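# Extract the small nail from the wooden block

## Task

Get the small nail that sits in the top face of the wooden block completely out. Until it is fully out, letting any part of the robot itself touch the nail may fail the task. A nail still dangling from a gripped tool directly over its hole does not count as removed. A pulled nail may drop a little way from the tool. Whatever the robot is still holding at the end may fall.

## Robot and tools

Robot: two UR-style six-joint arms, left_arm and right_arm, each ending in a sixteen-motor, four-digit hand (index, middle, ring, thumb). right_arm has a right hand; left_arm has its mirror image. Base roots: left_arm at (-0.070, +0.485, +0.013) m and right_arm at (+0.027, -0.434, +0.012) m. The nail must be levered or pulled with a tool held in a hand. Fingers or palm must not touch the nail until it is free.

Scene frame: origin at table-top height, midway between the nominal bases. +z is up, +x points out over the table, and left_arm is on the +y side. Reported hand positions (m), quaternions (wxyz) and velocities use this frame and may be off by a few cm.

Hand point axes: +z runs along straight fingers toward the tips. +y points out of the palm face. On the right hand +x runs across the palm away from the thumb; on the left hand +x runs toward the thumb. A rigid mast sticks out behind the wrist on the palm side and can collide with things.

The 48-number row (all values in [-1, 1], always both arms): left_arm dx, dy, dz, rx, ry, rz; then 16 left motor goals; then left current_limit and speed. The right arm follows in the same layout. Motor order: index_mcp, index_abd, index_pip, index_dip, middle_mcp, middle_abd, middle_pip, middle_dip, ring_mcp, ring_abd, ring_pip, ring_dip, thumb_cmc, thumb_axl, thumb_mcp, thumb_ipl.

Pose numbers are offsets, not poses. They count from the arm's Hand target as it stood when the action or move began, along that Hand target's own axes. Scale: 1.0 = 0.6 m of travel or 180 degrees. rx, ry, rz form one rotation vector. Every row of one action counts from that same start, so repeating an offset in a later call moves the arm further. Six zeros ask nothing new of that arm.

Motor numbers are absolute goal angles, scaled between each hinge's stops, and moving toward -1 bends. The straight settings are: mcp +0.75, abd 0.00, pip +0.58, dip +0.70, thumb_cmc +0.71, thumb_axl +0.68, thumb_mcp +0.23, thumb_ipl +0.17. A 0 is a real goal, not 'unchanged'. To leave a hand alone, send back its hand_goal, hand_current_limit and hand_speed. current_limit maps -1..+1 to 0..550 mA (floor 11 mA). speed gives (speed+1)/2 of 8.5 rad/s. The starting values are +0.4 and -0.6, and the last values written stay in force.

Tools:
- execute_actions(actions, cameras): actions is a list of actions. Each action has 1-15 rows, one per 1/30 s step, and the last row is held to step 15. Images come back only for an empty list or when requested.
- move(target, speed, blend, stop_force, zero, blocking, cameras): target is one row or up to 15 rows. All of them are offsets from the same starting Hand targets, not from the previous target. speed is 0.002-3.6 m/s (default 0.25); turning runs at twice that in rad/s. blend is a corner radius in m (0 = stop at each target). stop_force is 3-120 N and ends an arm's path on felt resistance; it is unreliable while the hand turns. zero (default true) re-zeroes before the move. blocking=false returns early and cannot be combined with stop_force. The path is straight and avoids nothing, and the whole move is capped at 10 s.
- wait(seconds 0-3600), stop(), zoom_image(camera, region=[x0,y0,x1,y1] px, at most 504x504), zero_wrist_force(arm), read_manual(section), finished_scene(scene=1).
- Cameras: cam_high, cam_low, cam_work (896x504), cam_left_wrist, cam_right_wrist (672x504).

Results: Hand target is the last commanded pose after clipping, and the next offsets count from it. The hand often rests a little short of it; send the remaining gap as an offset. Other fields:
- Joint positions, velocities and torques.
- Per motor: hand_goal, hand_measured, hand_current_ma, and hand_state (moving, goal, blocked, overload).
- Wrist force and torque in the end effector's axes, plus the peak since the last report.
- Step readings (execute_actions only).
- A move: line with done, off_target, moving, held or fault, plus limits=paced (pose clipped) or limits=held (steps withheld).
- Warnings: MOTOR HOT, OVER-TEMPERATURE FAULT and HAND FAULT. After a HAND FAULT, the remaining calls in that reply are skipped.

Cautions:
- Commanded orientation is clipped to within 32 degrees of the actual orientation per step.
- Keep each wrist away from its own base's vertical axis; going round is better than passing near it.
- An arm halts for 10 s in either of these cases:
  - External force reaches about 150 N.
  - A joint's contact-torque limit is reached (wrists 24.3 N m, about 13-16 N m of usable push).
  - A wrist strays 0.9 degrees, or a shoulder or elbow 7.5 degrees, from its planned motion.
- Arms are stiff, so aiming even slightly past a firm contact can fault. Approach slowly, with stop_force, and back the target off to release a press.
- A motor drawing 495 mA or more for 5 s shuts down for 10 s.
- Arms must not hit each other, and one hand must not grip the other.
- Avoid drops (even a few mm), slams, hard pushes, releasing moving parts, and anything falling off the table. Set down or keep hold of the tool sensibly before finishing.

Each tool is called after ">>>" as name([rows], argument=value, ...), one row to a line, values as JSON.

## Session

>>> execute_actions(actions=[])

Scene clock: 0.00 s.
left_arm: end_effector_position=(+0.4228, +0.3022, +0.1810) hand_goal=(+0.754, +0.000, +0.576, +0.696, +0.754, +0.000, +0.576, +0.696, +0.754, +0.000, +0.576, +0.696, +0.714, +0.678, +0.226, +0.168) hand_measured=(+0.7523, +0.0007, +0.5770, +0.6958, +0.7535, -0.0008, +0.5770, +0.6971, +0.7523, +0.0007, +0.5770, +0.6958, +0.7142, +0.6767, +0.2262, +0.1672) hand_current_ma=(+0, +9, +8, +4, +13, +2, +5, +0, +7, +6, -9, +4, -2, -5, -2, +3) hand_state=(goal, goal, goal, goal, goal, goal, goal, goal, goal, goal, goal, goal, goal, goal, goal, goal) hand_current_limit=0.40 hand_speed=-0.60 end_effector_quat_wxyz=(+0.001, +0.122, +0.976, +0.183) | right_arm: end_effector_position=(+0.6748, -0.1881, +0.3755) hand_goal=(+0.754, +0.000, +0.576, +0.696, +0.754, +0.000, +0.576, +0.696, +0.754, +0.000, +0.576, +0.696, +0.714, +0.678, +0.226, +0.168) hand_measured=(+0.7535, -0.0008, +0.5770, +0.6958, +0.7535, +0.0007, +0.5770, +0.6958, +0.7523, -0.0008, +0.5770, +0.6958, +0.7142, +0.6777, +0.2262, +0.1681) hand_current_ma=(-11, -17, -6, -10, -1, +7, +1, +5, +8, -6, -20, -8, -15, +0, +14, +20) hand_state=(goal, goal, goal, goal, goal, goal, goal, goal, goal, goal, goal, goal, goal, goal, goal, goal) hand_current_limit=0.40 hand_speed=-0.60 end_effector_quat_wxyz=(-0.040, +0.987, -0.146, -0.050)
Joint positions: left_arm=[2.759 -1.918 -1.763 -1.133 1.925 -1.738] | right_arm=[0.286 -0.81 0.473 -1.168 -1.459 2.084]
Joint velocities: within noise
Joint torques (N m): no reading
Motor temperatures (°C): left_arm=[43 35 31 41 47 42] | right_arm=[37 36 37 47 43 45]
Wrist force (N): no reading
Wrist torque (N m): no reading
Wrist force, peak (N): no reading
Hand target: left_arm +0.4228, +0.3022, +0.1810; +0.001, +0.122, +0.976, +0.183 | right_arm +0.6748, -0.1881, +0.3755; -0.040, +0.987, -0.146, -0.050

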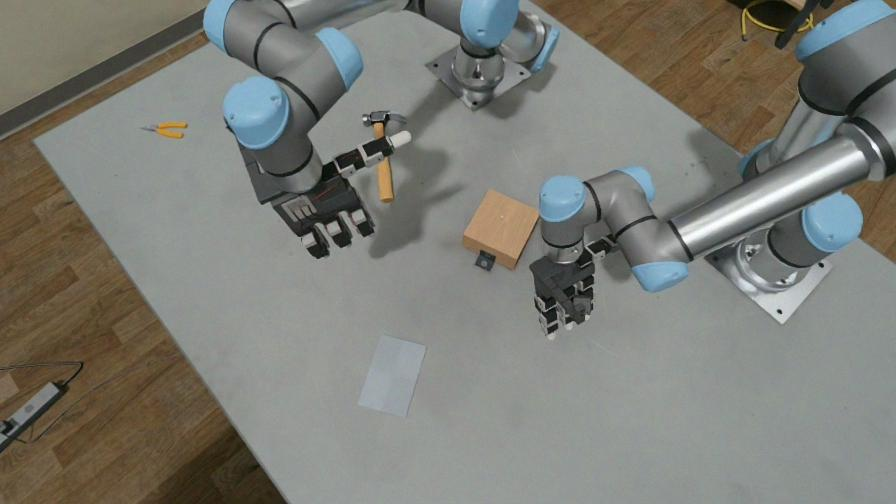

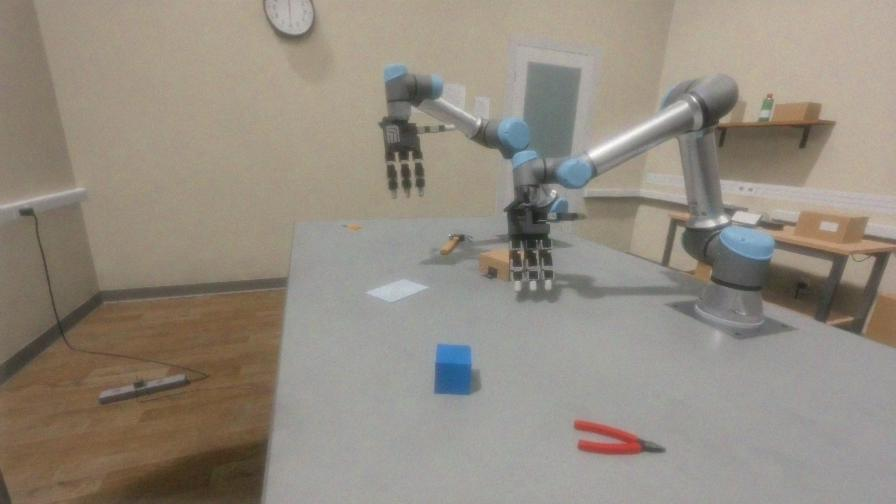

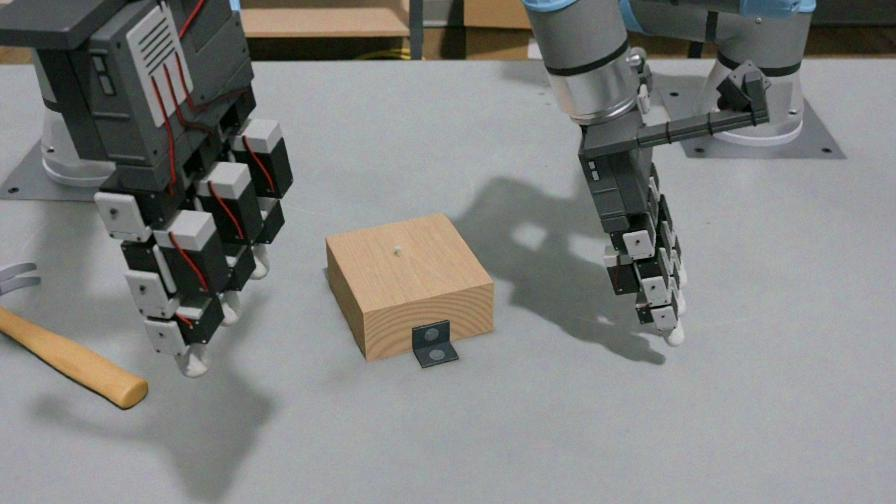

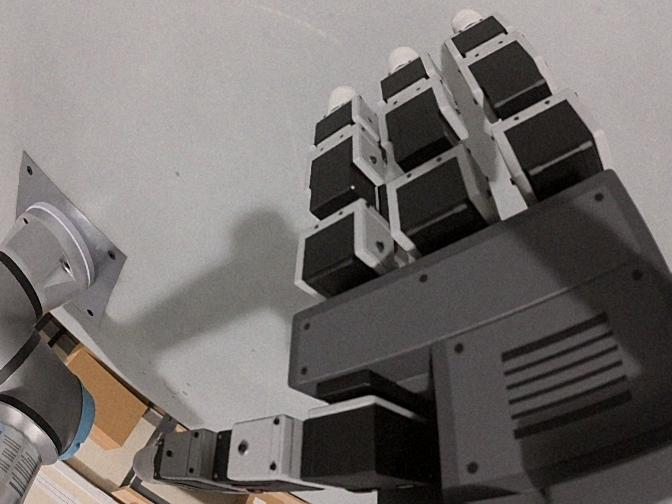

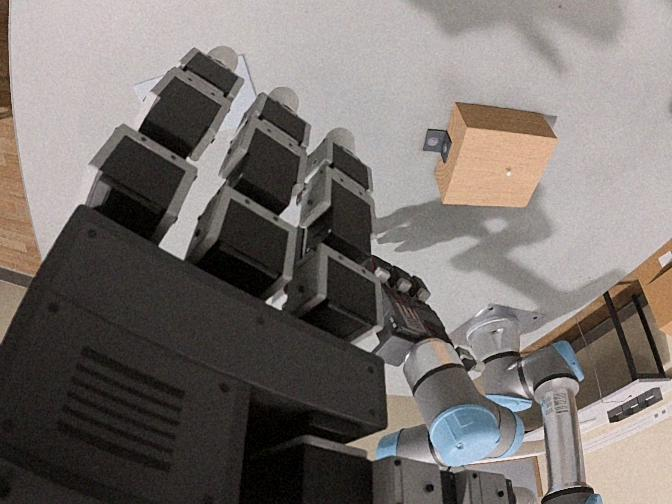

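>>> zoom_image(camera="cam_work", region=[300, 190, 520, 380])

>>> zoom_image(camera="cam_high", region=[340, 90, 440, 220])

>>> zoom_image(camera="cam_high", region=[120, 100, 210, 160])

>>> zoom_image(camera="cam_low", region=[420, 380, 700, 480])

>>> zoom_image(camera="cam_work", region=[0, 200, 220, 420])

Scaled by 2.291 from the camera's image (finer frame: 1280x720).

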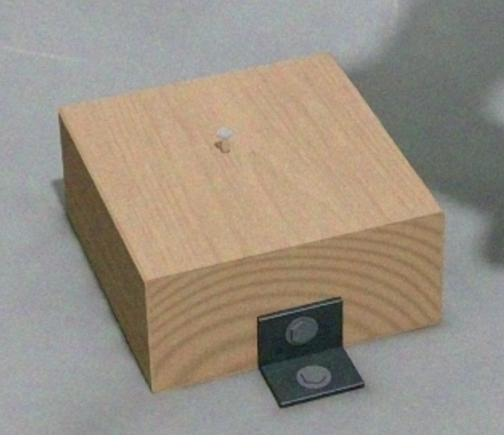

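Scaled by 3.877 from the camera's image (finer frame: 1280x720).

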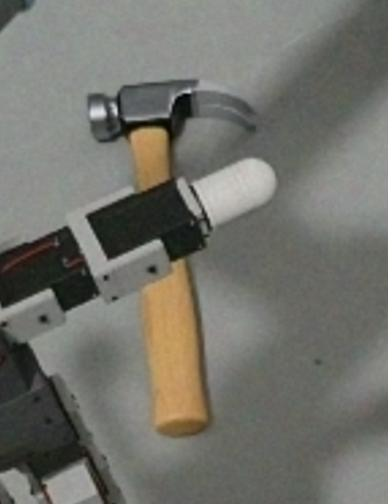

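Scaled by 5.600 from the camera's image (finer frame: 1280x720).

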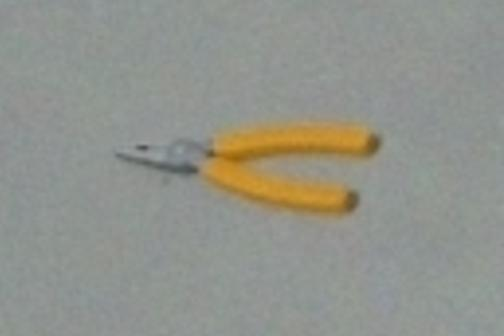

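Scaled by 1.800 from the camera's image (finer frame: 1280x720).

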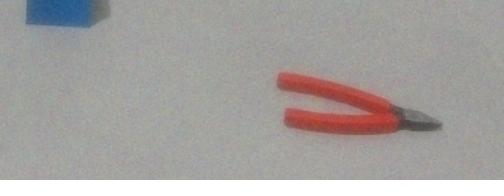

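Scaled by 2.291 from the camera's image (finer frame: 1280x720).

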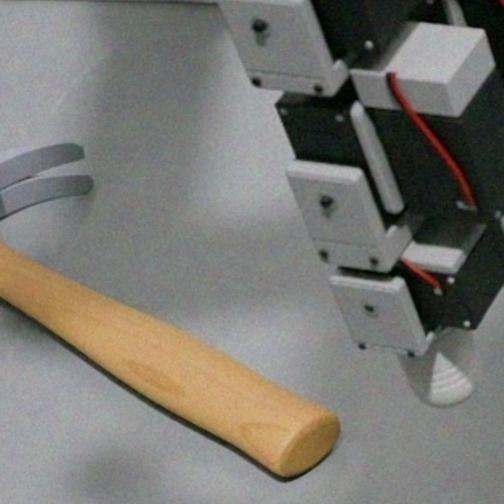

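>>> zoom_image(camera="cam_work", region=[370, 230, 430, 275])

>>> zoom_image(camera="cam_low", region=[420, 220, 560, 300])

>>> zoom_image(camera="cam_right_wrist", region=[400, 80, 580, 230])

Scaled by 8.400 from the camera's image (finer frame: 1280x720).

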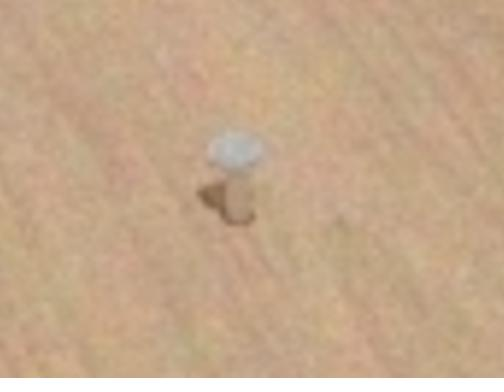

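Scaled by 3.600 from the camera's image (finer frame: 1280x720).

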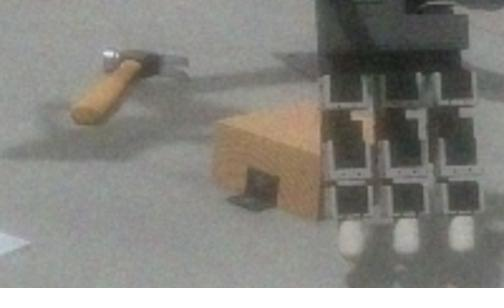

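Scaled by 2.800 from the camera's image (finer frame: 960x720).

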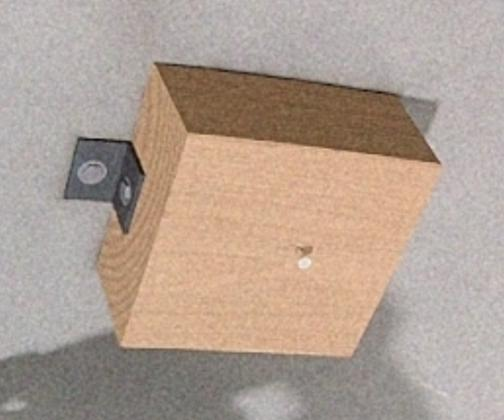

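>>> move(target=[0,0,0,0,0,0,0.754,0,0.576,0.696,0.754,0,0.576,0.696,0.754,0,0.576,0.696,0.714,0.678,0.226,0.168,0.4,-0.6,-0.2717,0.4253,0.0957,0.2466,-0.1895,-0.3645,0.754,0,0.576,0.696,0.754,0,0.576,0.696,0.754,0,0.576,0.696,0.714,0.678,0.226,0.168,0.4,-0.6], speed=0.2, cameras=["all"])

Scene clock: 374.83 s.
left_arm: end_effector_position=(+0.4228, +0.3022, +0.1810) hand_goal=(+0.754, +0.000, +0.576, +0.696, +0.754, +0.000, +0.576, +0.696, +0.754, +0.000, +0.576, +0.696, +0.714, +0.678, +0.226, +0.168) hand_measured=(+0.7523, +0.0007, +0.5770, +0.6958, +0.7523, -0.0008, +0.5770, +0.6958, +0.7535, -0.0008, +0.5770, +0.6958, +0.7142, +0.6777, +0.2242, +0.1681) hand_current_ma=(-2, +4, +8, +15, +7, +4, +4, +1, +4, -2, -7, +4, +1, -14, -9, -3) hand_state=(goal, goal, goal, goal, goal, goal, goal, goal, goal, goal, goal, goal, goal, goal, goal, goal) hand_current_limit=0.40 hand_speed=-0.60 end_effector_quat_wxyz=(+0.001, +0.122, +0.976, +0.183) | right_arm: end_effector_position=(+0.4401, -0.3799, +0.3201) hand_goal=(+0.754, +0.000, +0.576, +0.696, +0.754, +0.000, +0.576, +0.696, +0.754, +0.000, +0.576, +0.696, +0.714, +0.678, +0.226, +0.168) hand_measured=(+0.7318, +0.0007, +0.5770, +0.6971, +0.7318, +0.0007, +0.5770, +0.6971, +0.7342, -0.0008, +0.5770, +0.6958, +0.6979, +0.6777, +0.2193, +0.1681) hand_current_ma=(-45, -7, -1, -16, -26, +12, -5, -14, -18, -12, -5, +15, -23, +2, -4, +7) hand_state=(blocked, goal, goal, goal, blocked, goal, goal, goal, goal, goal, goal, goal, goal, goal, goal, goal) hand_current_limit=0.40 hand_speed=-0.60 end_effector_quat_wxyz=(-0.442, +0.769, +0.400, -0.231)
Joint positions: left_arm=[2.759 -1.918 -1.763 -1.133 1.925 -1.738] | right_arm=[-0.209 -1.349 1.339 -0.54 -1.281 0.176]
Joint torques (N m): left_arm=[-0.22 37.13 21.96 2.31 0.62 0.09] | right_arm=[-6.87 -43.42 -14.89 2.75 -1.93 -0.96]
Wrist force (N): left_arm=[-0.6 -0.1 0.9] | right_arm=[-0.2 -0.4 -0.2]
Wrist torque (N m): left_arm=[-0.09 0.11 -0.05] | right_arm=[0.12 0.24 0.08]
Wrist force, peak (N): left_arm=[-0.9 -0.3 0.9] | right_arm=[-1.2 -0.1 -0.7]
Hand target: left_arm +0.4228, +0.3022, +0.1810; +0.001, +0.122, +0.976, +0.183 | right_arm +0.4400, -0.3799, +0.3201; -0.442, +0.768, +0.400, -0.231
Off the commanded pose: left_arm 0.000 m, 0 deg | right_arm 0.000 m, 0 deg.
move: done
cam_right_wrist: T_world_to_cam=[[-0.17249, -0.814, -0.55467, -0.02502], [0.02715, -0.56682, 0.82339, -0.53649], [-0.98464, 0.12696, 0.11987, 0.57183]] pos_world=[0.5733, -0.39706, 0.35931]

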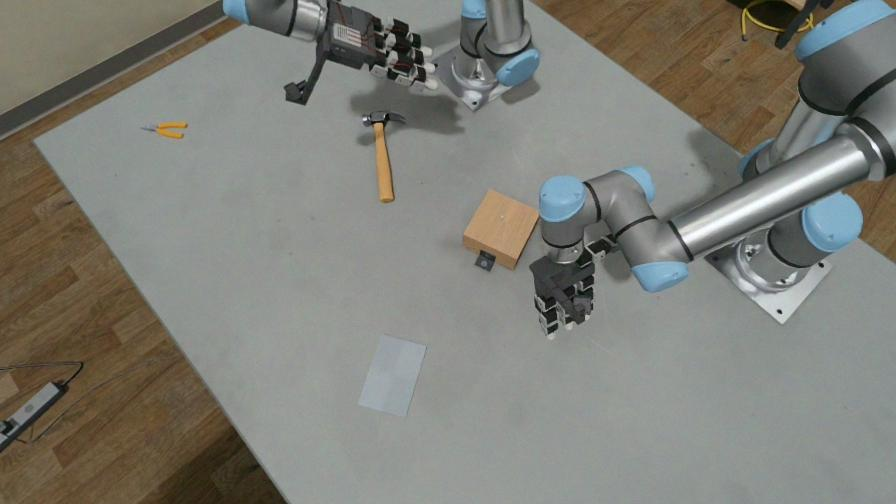

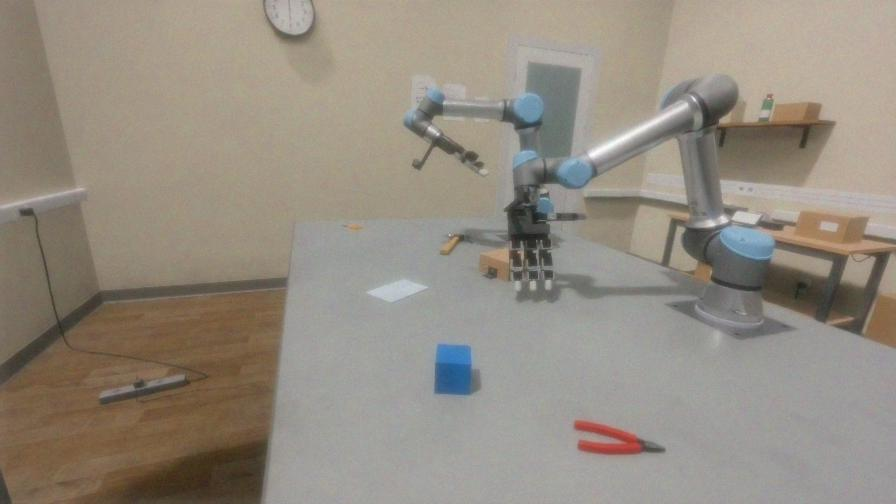

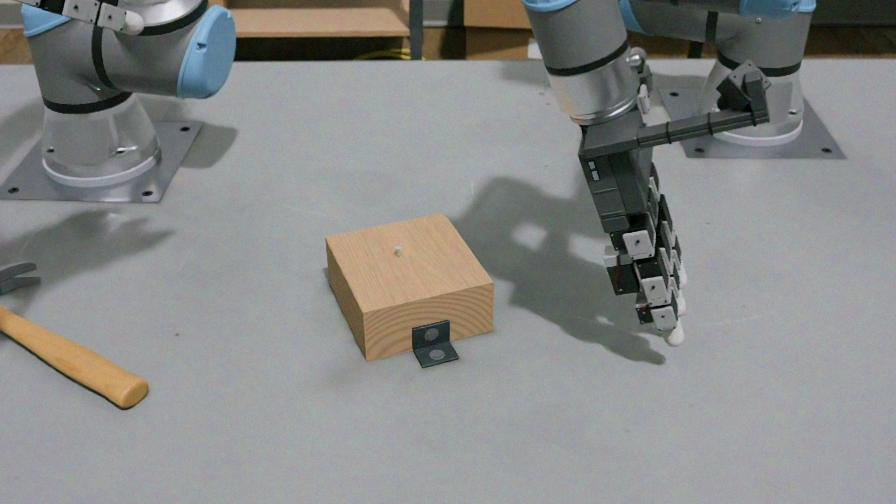

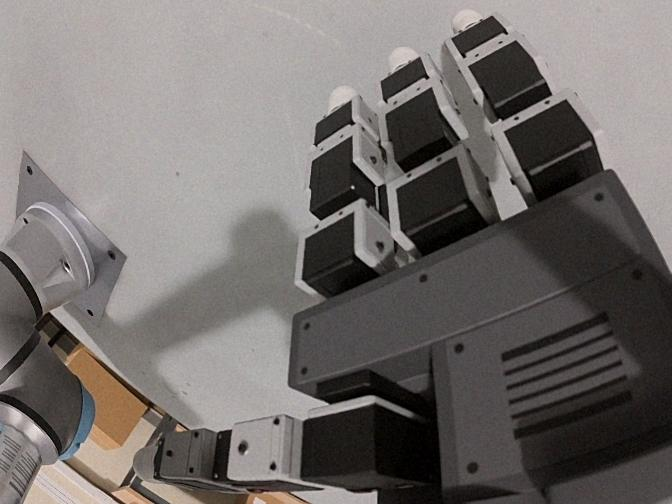

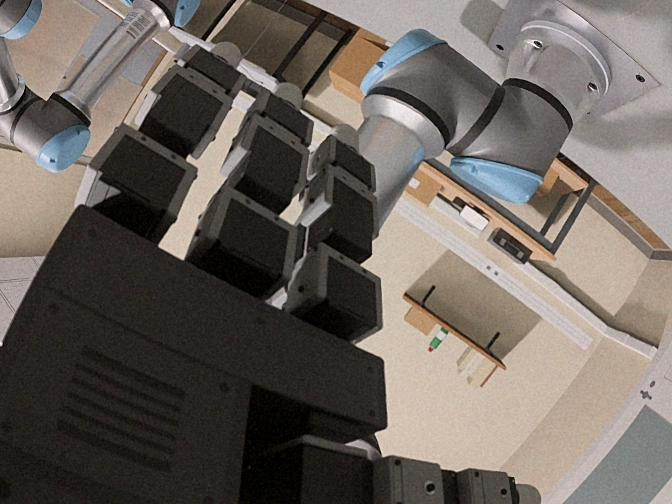

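>>> zoom_image(camera="cam_high", region=[350, 95, 420, 215])

>>> zoom_image(camera="cam_work", region=[0, 230, 180, 430])

>>> zoom_image(camera="cam_low", region=[430, 220, 500, 265])

Scaled by 4.200 from the camera's image (finer frame: 1280x720).

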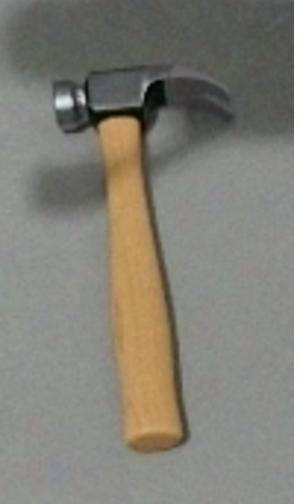

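Scaled by 2.520 from the camera's image (finer frame: 1280x720).

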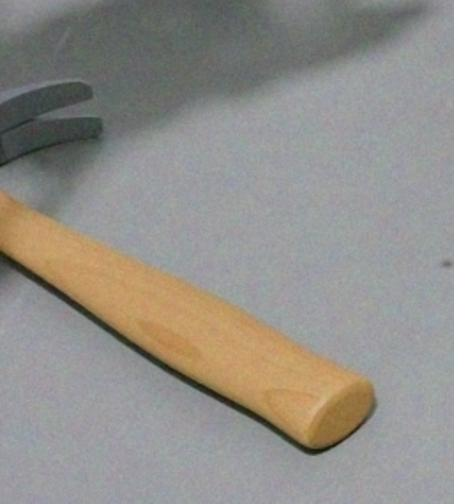

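Scaled by 7.200 from the camera's image (finer frame: 1280x720).

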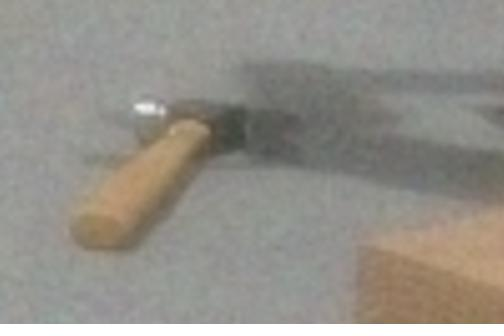

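>>> zoom_image(camera="cam_high", region=[450, 180, 550, 280])

Scaled by 5.040 from the camera's image (finer frame: 1280x720).

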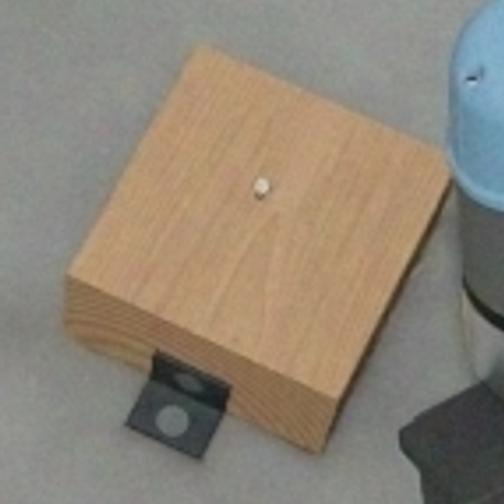

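>>> move(target=[0,0,0,0,0,0,0.754,0,0.576,0.696,0.754,0,0.576,0.696,0.754,0,0.576,0.696,0.714,0.678,0.226,0.168,0.4,-0.6,-0.08,0.2483,0.1687,0.0556,0,0,0.82,0,-0.547,0.449,0.82,0,-0.547,0.449,0.82,0,-0.547,0.449,-0.686,0.678,0.124,-0.265,0.4,-0.6], speed=0.2, cameras=["all"])

Scene clock: 480.57 s.
left_arm: end_effector_position=(+0.4228, +0.3022, +0.1810) hand_goal=(+0.754, +0.000, +0.576, +0.696, +0.754, +0.000, +0.576, +0.696, +0.754, +0.000, +0.576, +0.696, +0.714, +0.678, +0.226, +0.168) hand_measured=(+0.7547, -0.0008, +0.5757, +0.6958, +0.7535, -0.0008, +0.5757, +0.6958, +0.7523, -0.0008, +0.5757, +0.6958, +0.7142, +0.6777, +0.2242, +0.1681) hand_current_ma=(-1, +8, +14, +8, +1, +6, +2, +0, +4, +6, -10, +3, +3, -12, -10, +6) hand_state=(goal, goal, goal, goal, goal, goal, goal, goal, goal, goal, goal, goal, goal, goal, goal, goal) hand_current_limit=0.40 hand_speed=-0.60 end_effector_quat_wxyz=(+0.001, +0.122, +0.976, +0.183) | right_arm: end_effector_position=(+0.4019, -0.4121, +0.1407) hand_goal=(+0.820, +0.000, -0.546, +0.450, +0.820, +0.000, -0.546, +0.450, +0.820, +0.000, -0.546, +0.450, -0.686, +0.678, +0.124, -0.264) hand_measured=(+0.7583, +0.0007, -0.5445, +0.4512, +0.7559, +0.0007, -0.5445, +0.4512, +0.7631, -0.0008, -0.5432, +0.4512, -0.6785, +0.6830, +0.1193, -0.2616) hand_current_ma=(-89, -10, +3, -20, -82, +8, -13, -1, -71, -9, +1, -2, +11, +9, +0, +12) hand_state=(blocked, goal, goal, goal, blocked, goal, goal, goal, blocked, goal, goal, goal, goal, goal, goal, goal) hand_current_limit=0.40 hand_speed=-0.60 end_effector_quat_wxyz=(-0.508, +0.727, +0.379, -0.265)
Joint positions: left_arm=[2.759 -1.918 -1.763 -1.133 1.925 -1.738] | right_arm=[-0.306 -1.222 1.704 -0.842 -1.345 0.086]
Joint torques (N m): left_arm=[0.65 37.49 21.85 2.56 0.65 0.1] | right_arm=[-6.87 -25.41 -11.47 -1.67 -2.18 -1.09]
Wrist force (N): left_arm=[-1.0 -0.1 1.1] | right_arm=[-0.2 -0.4 -0.3]
Wrist torque (N m): left_arm=[-0.11 0.16 -0.08] | right_arm=[0.18 0.14 0.10]
Wrist force, peak (N): left_arm=[-0.9 -0.3 1.3] | right_arm=[0.0 -1.9 -0.7]
Hand target: left_arm +0.4228, +0.3022, +0.1810; +0.001, +0.122, +0.976, +0.183 | right_arm +0.4018, -0.4122, +0.1405; -0.508, +0.727, +0.379, -0.265
Off the commanded pose: left_arm 0.000 m, 0 deg | right_arm 0.000 m, 0 deg.
move: done
cam_right_wrist: T_world_to_cam=[[-0.25557, -0.75588, -0.60277, -0.09317], [0.14001, -0.64584, 0.75053, -0.47368], [-0.9566, 0.10742, 0.27089, 0.51914]] pos_world=[0.53912, -0.43211, 0.15872]

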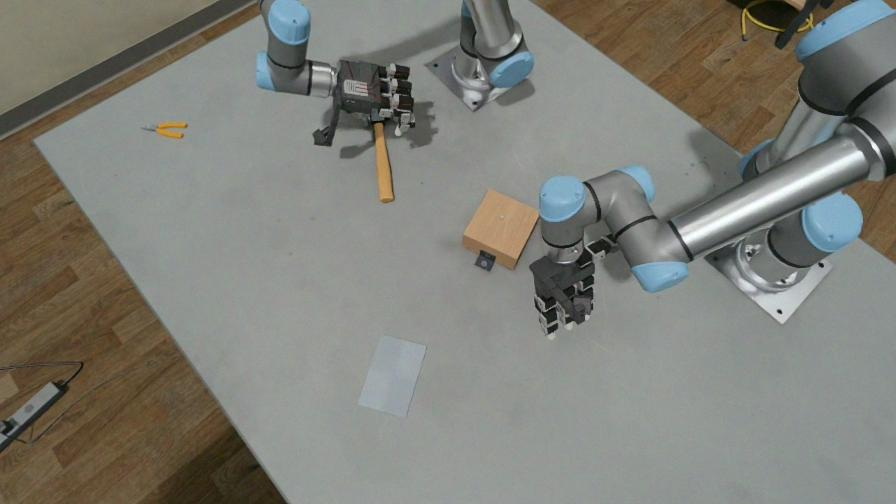

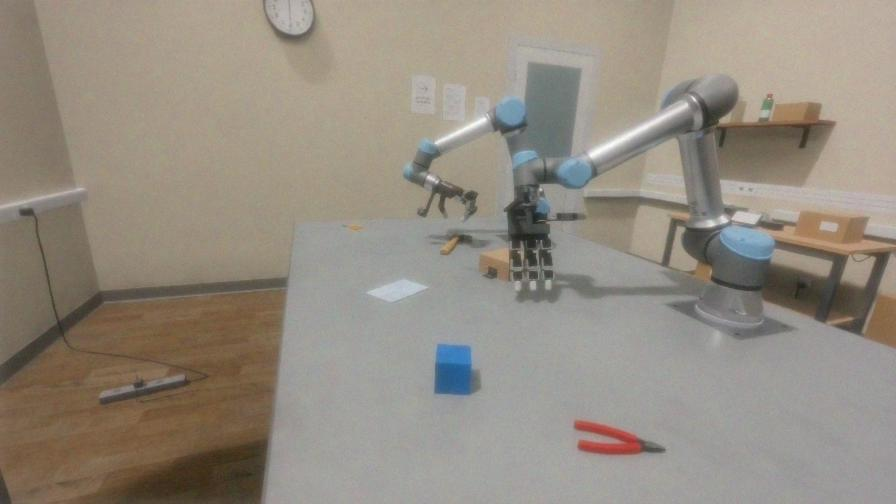

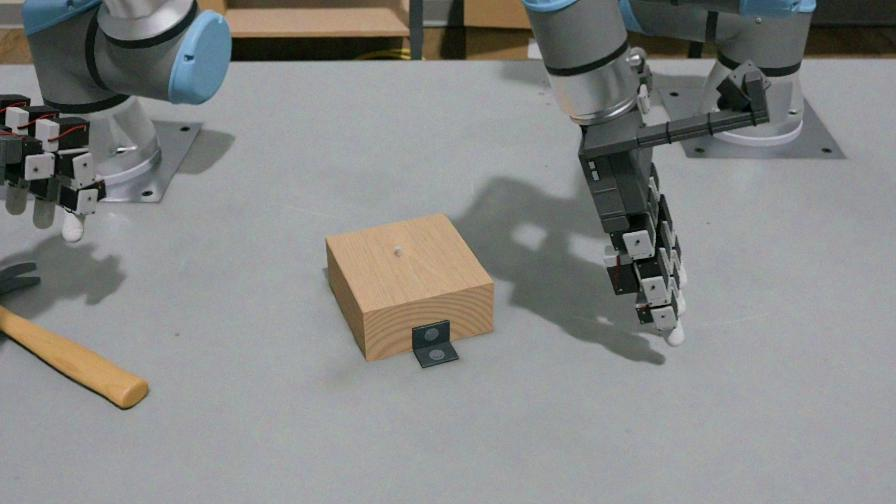

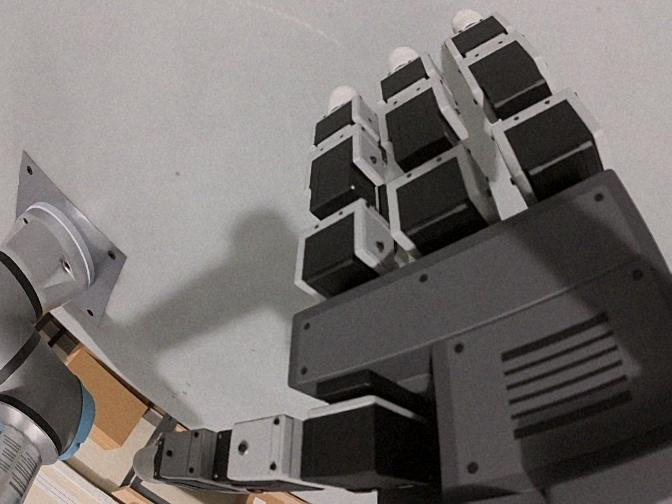

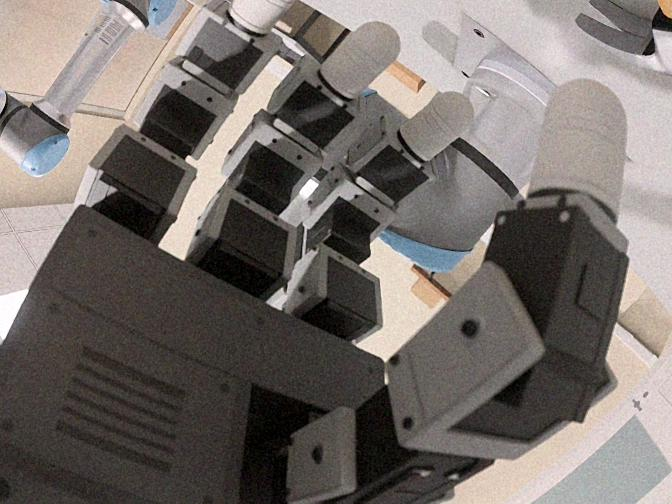

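>>> move(target=[0,0,0,0,0,0,0.754,0,0.576,0.696,0.754,0,0.576,0.696,0.754,0,0.576,0.696,0.714,0.678,0.226,0.168,0.4,-0.6,0,0.094,0.0342,0,0,0,0.85,0,-0.547,0.449,0.85,0,-0.547,0.449,0.85,0,-0.547,0.449,-0.686,0.678,0.124,-0.265,0.4,-0.6], speed=0.1, cameras=["cam_high","cam_work","cam_right_wrist"])

>>> zoom_image(camera="cam_high", region=[330, 50, 450, 150])

>>> zoom_image(camera="cam_right_wrist", region=[300, 0, 672, 280])

Scene clock: 498.40 s.
left_arm: end_effector_position=(+0.4228, +0.3022, +0.1810) hand_goal=(+0.754, +0.000, +0.576, +0.696, +0.754, +0.000, +0.576, +0.696, +0.754, +0.000, +0.576, +0.696, +0.714, +0.678, +0.226, +0.168) hand_measured=(+0.7523, -0.0008, +0.5770, +0.6958, +0.7535, -0.0008, +0.5770, +0.6958, +0.7535, +0.0007, +0.5757, +0.6945, +0.7142, +0.6767, +0.2242, +0.1681) hand_current_ma=(+1, +4, +11, +5, +3, +3, +3, +4, +2, +6, -6, +5, +4, -11, -6, +2) hand_state=(goal, goal, goal, goal, goal, goal, goal, goal, goal, goal, goal, goal, goal, goal, goal, goal) hand_current_limit=0.40 hand_speed=-0.60 end_effector_quat_wxyz=(+0.001, +0.122, +0.976, +0.183) | right_arm: end_effector_position=(+0.4019, -0.4123, +0.0807) hand_goal=(+0.850, +0.000, -0.546, +0.450, +0.850, +0.000, -0.546, +0.450, +0.850, +0.000, -0.546, +0.450, -0.686, +0.678, +0.124, -0.264) hand_measured=(+0.7921, -0.0008, -0.5445, +0.4512, +0.7884, +0.0007, -0.5458, +0.4512, +0.7969, +0.0007, -0.5458, +0.4524, -0.6785, +0.6830, +0.1203, -0.2616) hand_current_ma=(-85, -23, -6, -10, -77, +6, -3, +17, -80, -14, +5, +14, +4, +6, -9, +13) hand_state=(blocked, goal, goal, goal, blocked, goal, goal, goal, blocked, goal, goal, goal, goal, goal, goal, goal) hand_current_limit=0.40 hand_speed=-0.60 end_effector_quat_wxyz=(-0.508, +0.727, +0.379, -0.265)
Joint positions: left_arm=[2.759 -1.918 -1.763 -1.133 1.925 -1.738] | right_arm=[-0.306 -1.147 1.773 -0.986 -1.345 0.086]
Joint torques (N m): left_arm=[-0.32 37.39 21.63 2.33 0.64 0.12] | right_arm=[-2.78 -27.93 -10.78 -1.54 -0.21 0.6]
Wrist force (N): left_arm=[-0.9 -0.4 1.1] | right_arm=[0.4 -0.3 -0.1]
Wrist torque (N m): left_arm=[-0.16 0.14 -0.06] | right_arm=[0.16 0.07 0.15]
Wrist force, peak (N): left_arm=[-1.0 -0.2 1.3] | right_arm=[0.0 -1.1 -0.5]
Hand target: left_arm +0.4228, +0.3022, +0.1810; +0.001, +0.122, +0.976, +0.183 | right_arm +0.4019, -0.4123, +0.0805; -0.508, +0.727, +0.379, -0.265
Off the commanded pose: left_arm 0.000 m, 0 deg | right_arm 0.000 m, 0 deg.
move: done
cam_right_wrist: T_world_to_cam=[[-0.25564, -0.75584, -0.60279, -0.1295], [0.14007, -0.64588, 0.75048, -0.42875], [-0.95657, 0.10742, 0.27098, 0.53542]] pos_world=[0.53912, -0.43231, 0.09862]

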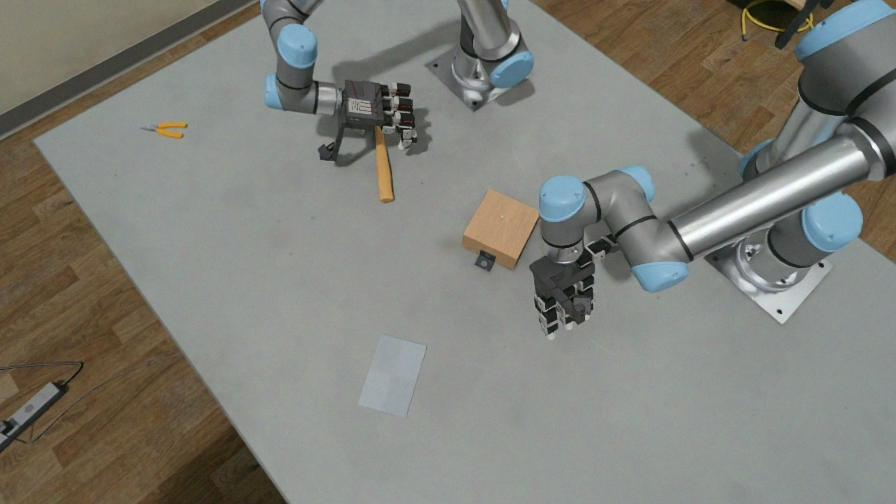

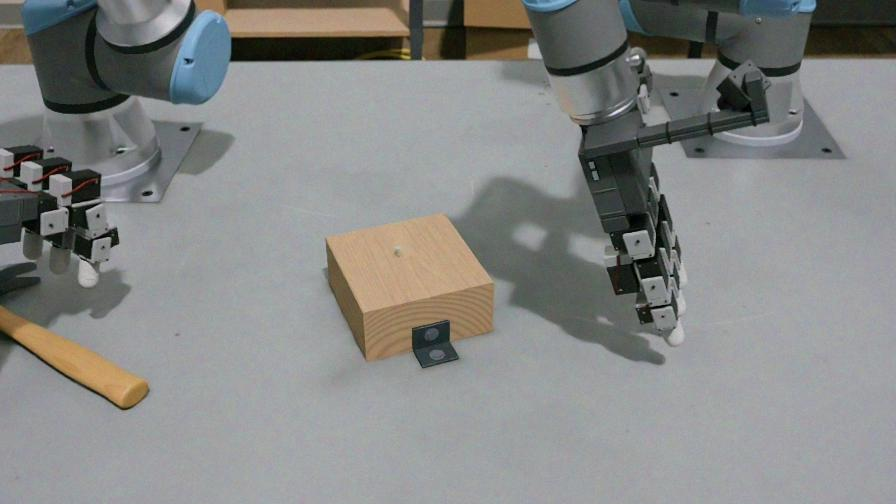

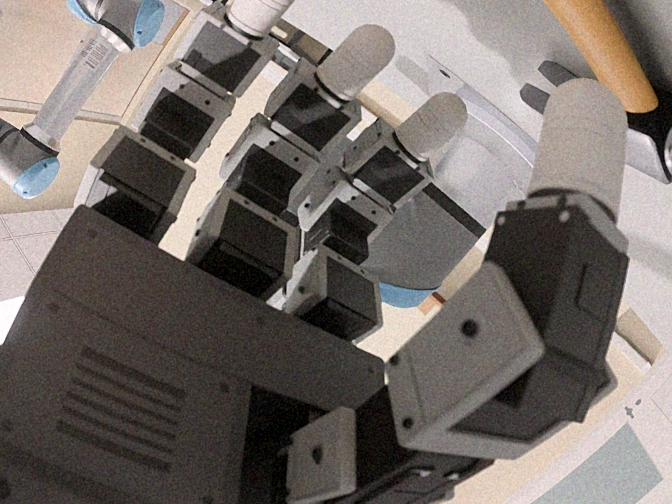

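Scaled by 4.200 from the camera's image (finer frame: 1280x720).

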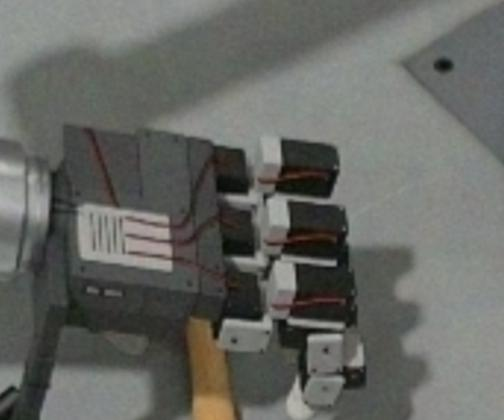

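Scaled by 1.355 from the camera's image (finer frame: 960x720).

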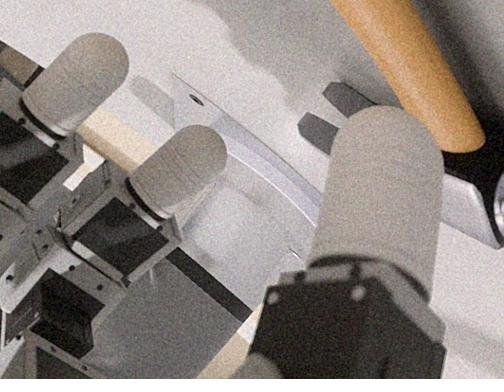

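>>> move(target=[0,0,0,0,0,0,0.754,0,0.576,0.696,0.754,0,0.576,0.696,0.754,0,0.576,0.696,0.714,0.678,0.226,0.168,0.4,-0.6,0,0.0783,0.0285,0,0,0,0.85,0,-0.547,0.449,0.85,0,-0.547,0.449,0.85,0,-0.547,0.449,-0.686,0.678,0.124,-0.265,0.4,-0.6], speed=0.02, stop_force=5, cameras=["cam_high","cam_work","cam_right_wrist"])

>>> zoom_image(camera="cam_right_wrist", region=[300, 0, 672, 280])

>>> zoom_image(camera="cam_high", region=[330, 50, 450, 170])

Scene clock: 537.83 s.
left_arm: end_effector_position=(+0.4228, +0.3022, +0.1810) hand_goal=(+0.754, +0.000, +0.576, +0.696, +0.754, +0.000, +0.576, +0.696, +0.754, +0.000, +0.576, +0.696, +0.714, +0.678, +0.226, +0.168) hand_measured=(+0.7535, -0.0008, +0.5770, +0.6945, +0.7523, +0.0007, +0.5757, +0.6958, +0.7535, -0.0008, +0.5770, +0.6958, +0.7142, +0.6777, +0.2242, +0.1681) hand_current_ma=(+1, +4, +14, +12, +2, +4, +5, -1, +6, +4, -5, +5, +7, -13, -8, +0) hand_state=(goal, goal, goal, goal, goal, goal, goal, goal, goal, goal, goal, goal, goal, goal, goal, goal) hand_current_limit=0.40 hand_speed=-0.60 end_effector_quat_wxyz=(+0.001, +0.122, +0.976, +0.183) | right_arm: end_effector_position=(+0.4019, -0.4124, +0.0305) hand_goal=(+0.850, +0.000, -0.546, +0.450, +0.850, +0.000, -0.546, +0.450, +0.850, +0.000, -0.546, +0.450, -0.686, +0.678, +0.124, -0.264) hand_measured=(+0.7921, +0.0007, -0.5445, +0.4512, +0.7896, +0.0007, -0.5458, +0.4512, +0.7969, +0.0007, -0.5458, +0.4512, -0.6785, +0.6841, +0.1193, -0.2616) hand_current_ma=(-91, -8, -10, +13, -91, -3, -20, -5, -63, -5, -11, +18, -5, +15, +8, +9) hand_state=(blocked, goal, goal, goal, blocked, goal, goal, goal, blocked, goal, goal, goal, goal, goal, goal, goal) hand_current_limit=0.40 hand_speed=-0.60 end_effector_quat_wxyz=(-0.508, +0.727, +0.379, -0.265)
Joint positions: left_arm=[2.759 -1.918 -1.763 -1.133 1.925 -1.738] | right_arm=[-0.306 -1.07 1.813 -1.103 -1.345 0.086]
Joint torques (N m): left_arm=[0.85 37.7 21.95 2.3 0.56 0.04] | right_arm=[-6.28 -30.38 -7.83 -1.44 -2.11 -0.82]
Wrist force (N): left_arm=[-0.7 -0.2 1.4] | right_arm=[-0.1 -0.1 -0.3]
Wrist torque (N m): left_arm=[-0.14 0.13 -0.05] | right_arm=[0.19 0.11 0.11]
Wrist force, peak (N): left_arm=[-1.1 -0.3 1.3] | right_arm=[0.6 -0.7 -0.1]
Hand target: left_arm +0.4228, +0.3022, +0.1810; +0.001, +0.122, +0.976, +0.183 | right_arm +0.4019, -0.4124, +0.0305; -0.508, +0.727, +0.379, -0.265
Off the commanded pose: left_arm 0.000 m, 0 deg | right_arm 0.000 m, 0 deg.
move: done
cam_right_wrist: T_world_to_cam=[[-0.25564, -0.75584, -0.60279, -0.15975], [0.14007, -0.64588, 0.75048, -0.39123], [-0.95657, 0.10742, 0.27098, 0.5491]] pos_world=[0.53922, -0.43241, 0.04852]

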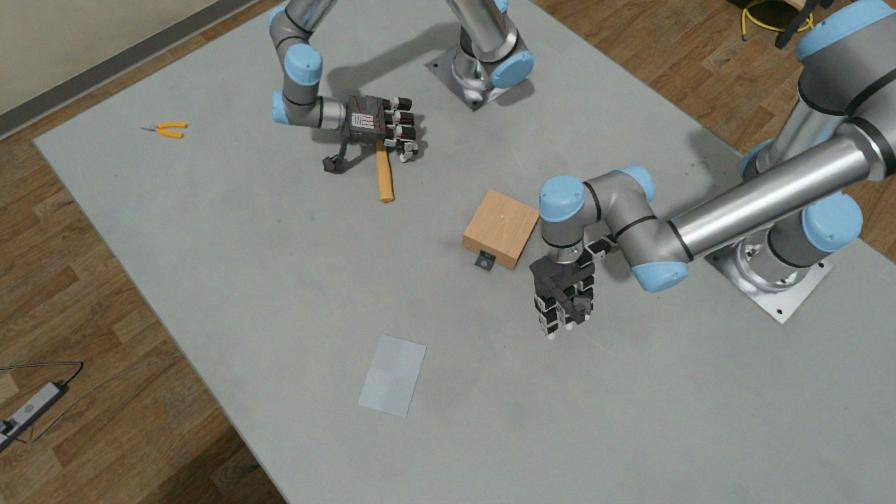

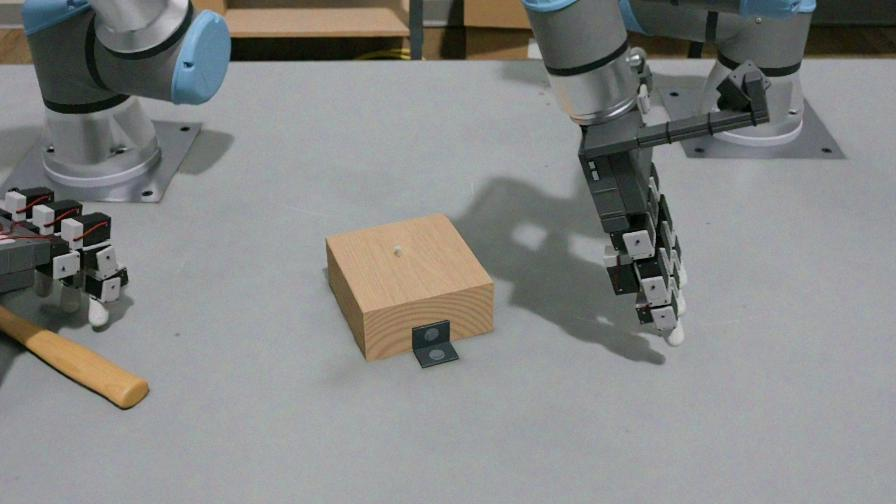

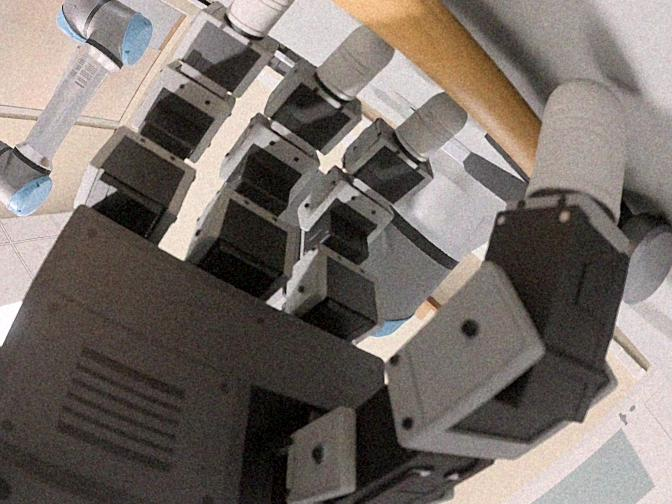

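Scaled by 1.355 from the camera's image (finer frame: 960x720).

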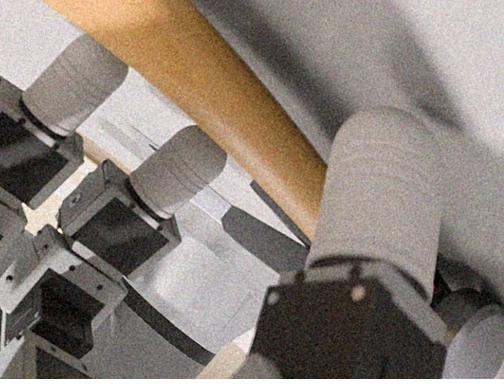

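Scaled by 4.200 from the camera's image (finer frame: 1280x720).

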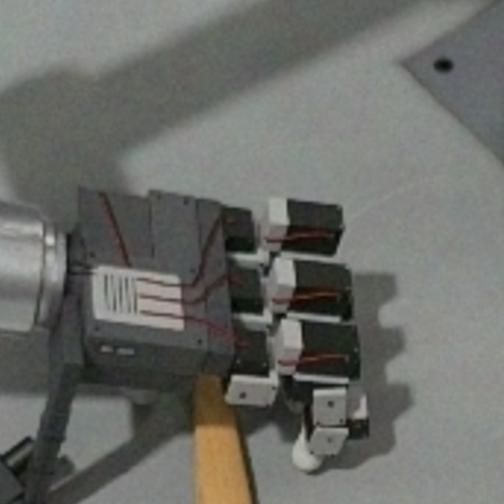

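>>> move(target=[0,0,0,0,0,0,0.754,0,0.576,0.696,0.754,0,0.576,0.696,0.754,0,0.576,0.696,0.714,0.678,0.226,0.168,0.4,-0.6,0,0,0,0,0,0,0.65,0,-0.547,0.449,0.65,0,-0.547,0.449,0.68,0,-0.547,0.449,-0.686,0.678,-0.04,-0.12,0.4,-0.9], cameras=["cam_right_wrist"])

>>> zoom_image(camera="cam_right_wrist", region=[300, 0, 672, 280])

Scene clock: 546.97 s.
left_arm: end_effector_position=(+0.4228, +0.3022, +0.1810) hand_goal=(+0.754, +0.000, +0.576, +0.696, +0.754, +0.000, +0.576, +0.696, +0.754, +0.000, +0.576, +0.696, +0.714, +0.678, +0.226, +0.168) hand_measured=(+0.7535, +0.0007, +0.5770, +0.6958, +0.7535, +0.0007, +0.5770, +0.6958, +0.7535, -0.0008, +0.5770, +0.6958, +0.7142, +0.6777, +0.2242, +0.1681) hand_current_ma=(-3, +5, +10, +9, +3, +4, +2, +1, +7, +3, -4, -1, +3, -9, -6, +4) hand_state=(goal, goal, goal, goal, goal, goal, goal, goal, goal, goal, goal, goal, goal, goal, goal, goal) hand_current_limit=0.40 hand_speed=-0.60 end_effector_quat_wxyz=(+0.001, +0.122, +0.976, +0.183) | right_arm: end_effector_position=(+0.4019, -0.4124, +0.0305) hand_goal=(+0.650, +0.000, -0.546, +0.450, +0.650, +0.000, -0.546, +0.450, +0.680, +0.000, -0.546, +0.450, -0.686, +0.678, -0.040, -0.120) hand_measured=(+0.6329, +0.0007, -0.5445, +0.4512, +0.6329, +0.0007, -0.5432, +0.4512, +0.6642, +0.0007, -0.5432, +0.4512, -0.6785, +0.6830, -0.0291, -0.1234) hand_current_ma=(-38, +2, -1, +9, -11, -8, +0, -1, -12, +0, -4, +3, +1, +13, +22, -12) hand_state=(goal, goal, goal, goal, goal, goal, goal, goal, goal, goal, goal, goal, goal, goal, goal, goal) hand_current_limit=0.40 hand_speed=-0.90 end_effector_quat_wxyz=(-0.508, +0.727, +0.379, -0.265)
Joint positions: left_arm=[2.759 -1.918 -1.763 -1.133 1.925 -1.738] | right_arm=[-0.306 -1.07 1.813 -1.103 -1.345 0.086]
Joint torques (N m): left_arm=[0.47 36.94 21.66 2.41 0.6 -0.07] | right_arm=[-6.18 -29.03 -8.49 -1.27 -2.12 0.27]
Wrist force (N): left_arm=[-0.7 -0.2 1.2] | right_arm=[-0.2 -0.1 -0.2]
Wrist torque (N m): left_arm=[-0.13 0.12 -0.05] | right_arm=[0.17 0.12 0.11]
Wrist force, peak (N): left_arm=[-0.9 -0.3 1.6] | right_arm=[-0.2 -0.4 -0.4]
Hand target: left_arm +0.4228, +0.3022, +0.1810; +0.001, +0.122, +0.976, +0.183 | right_arm +0.4019, -0.4124, +0.0305; -0.508, +0.727, +0.379, -0.265
Off the commanded pose: left_arm 0.000 m, 0 deg | right_arm 0.000 m, 0 deg.
move: done
cam_right_wrist: T_world_to_cam=[[-0.25564, -0.75584, -0.60279, -0.15975], [0.14007, -0.64588, 0.75048, -0.39123], [-0.95657, 0.10742, 0.27098, 0.5491]] pos_world=[0.53922, -0.43241, 0.04852]

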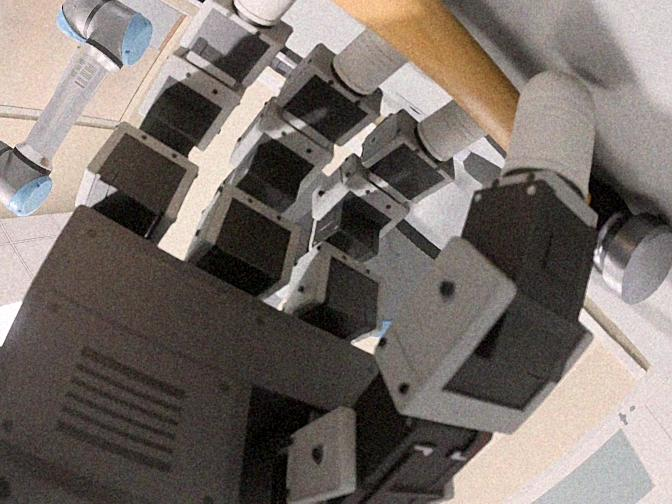

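Scaled by 1.355 from the camera's image (finer frame: 960x720).

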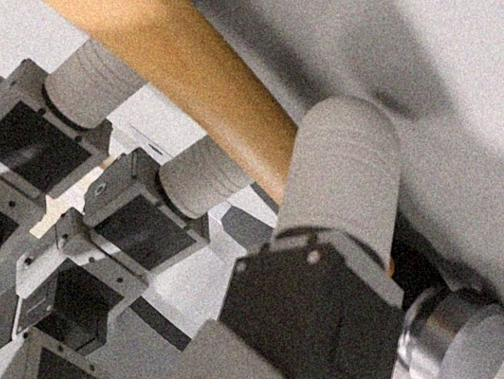

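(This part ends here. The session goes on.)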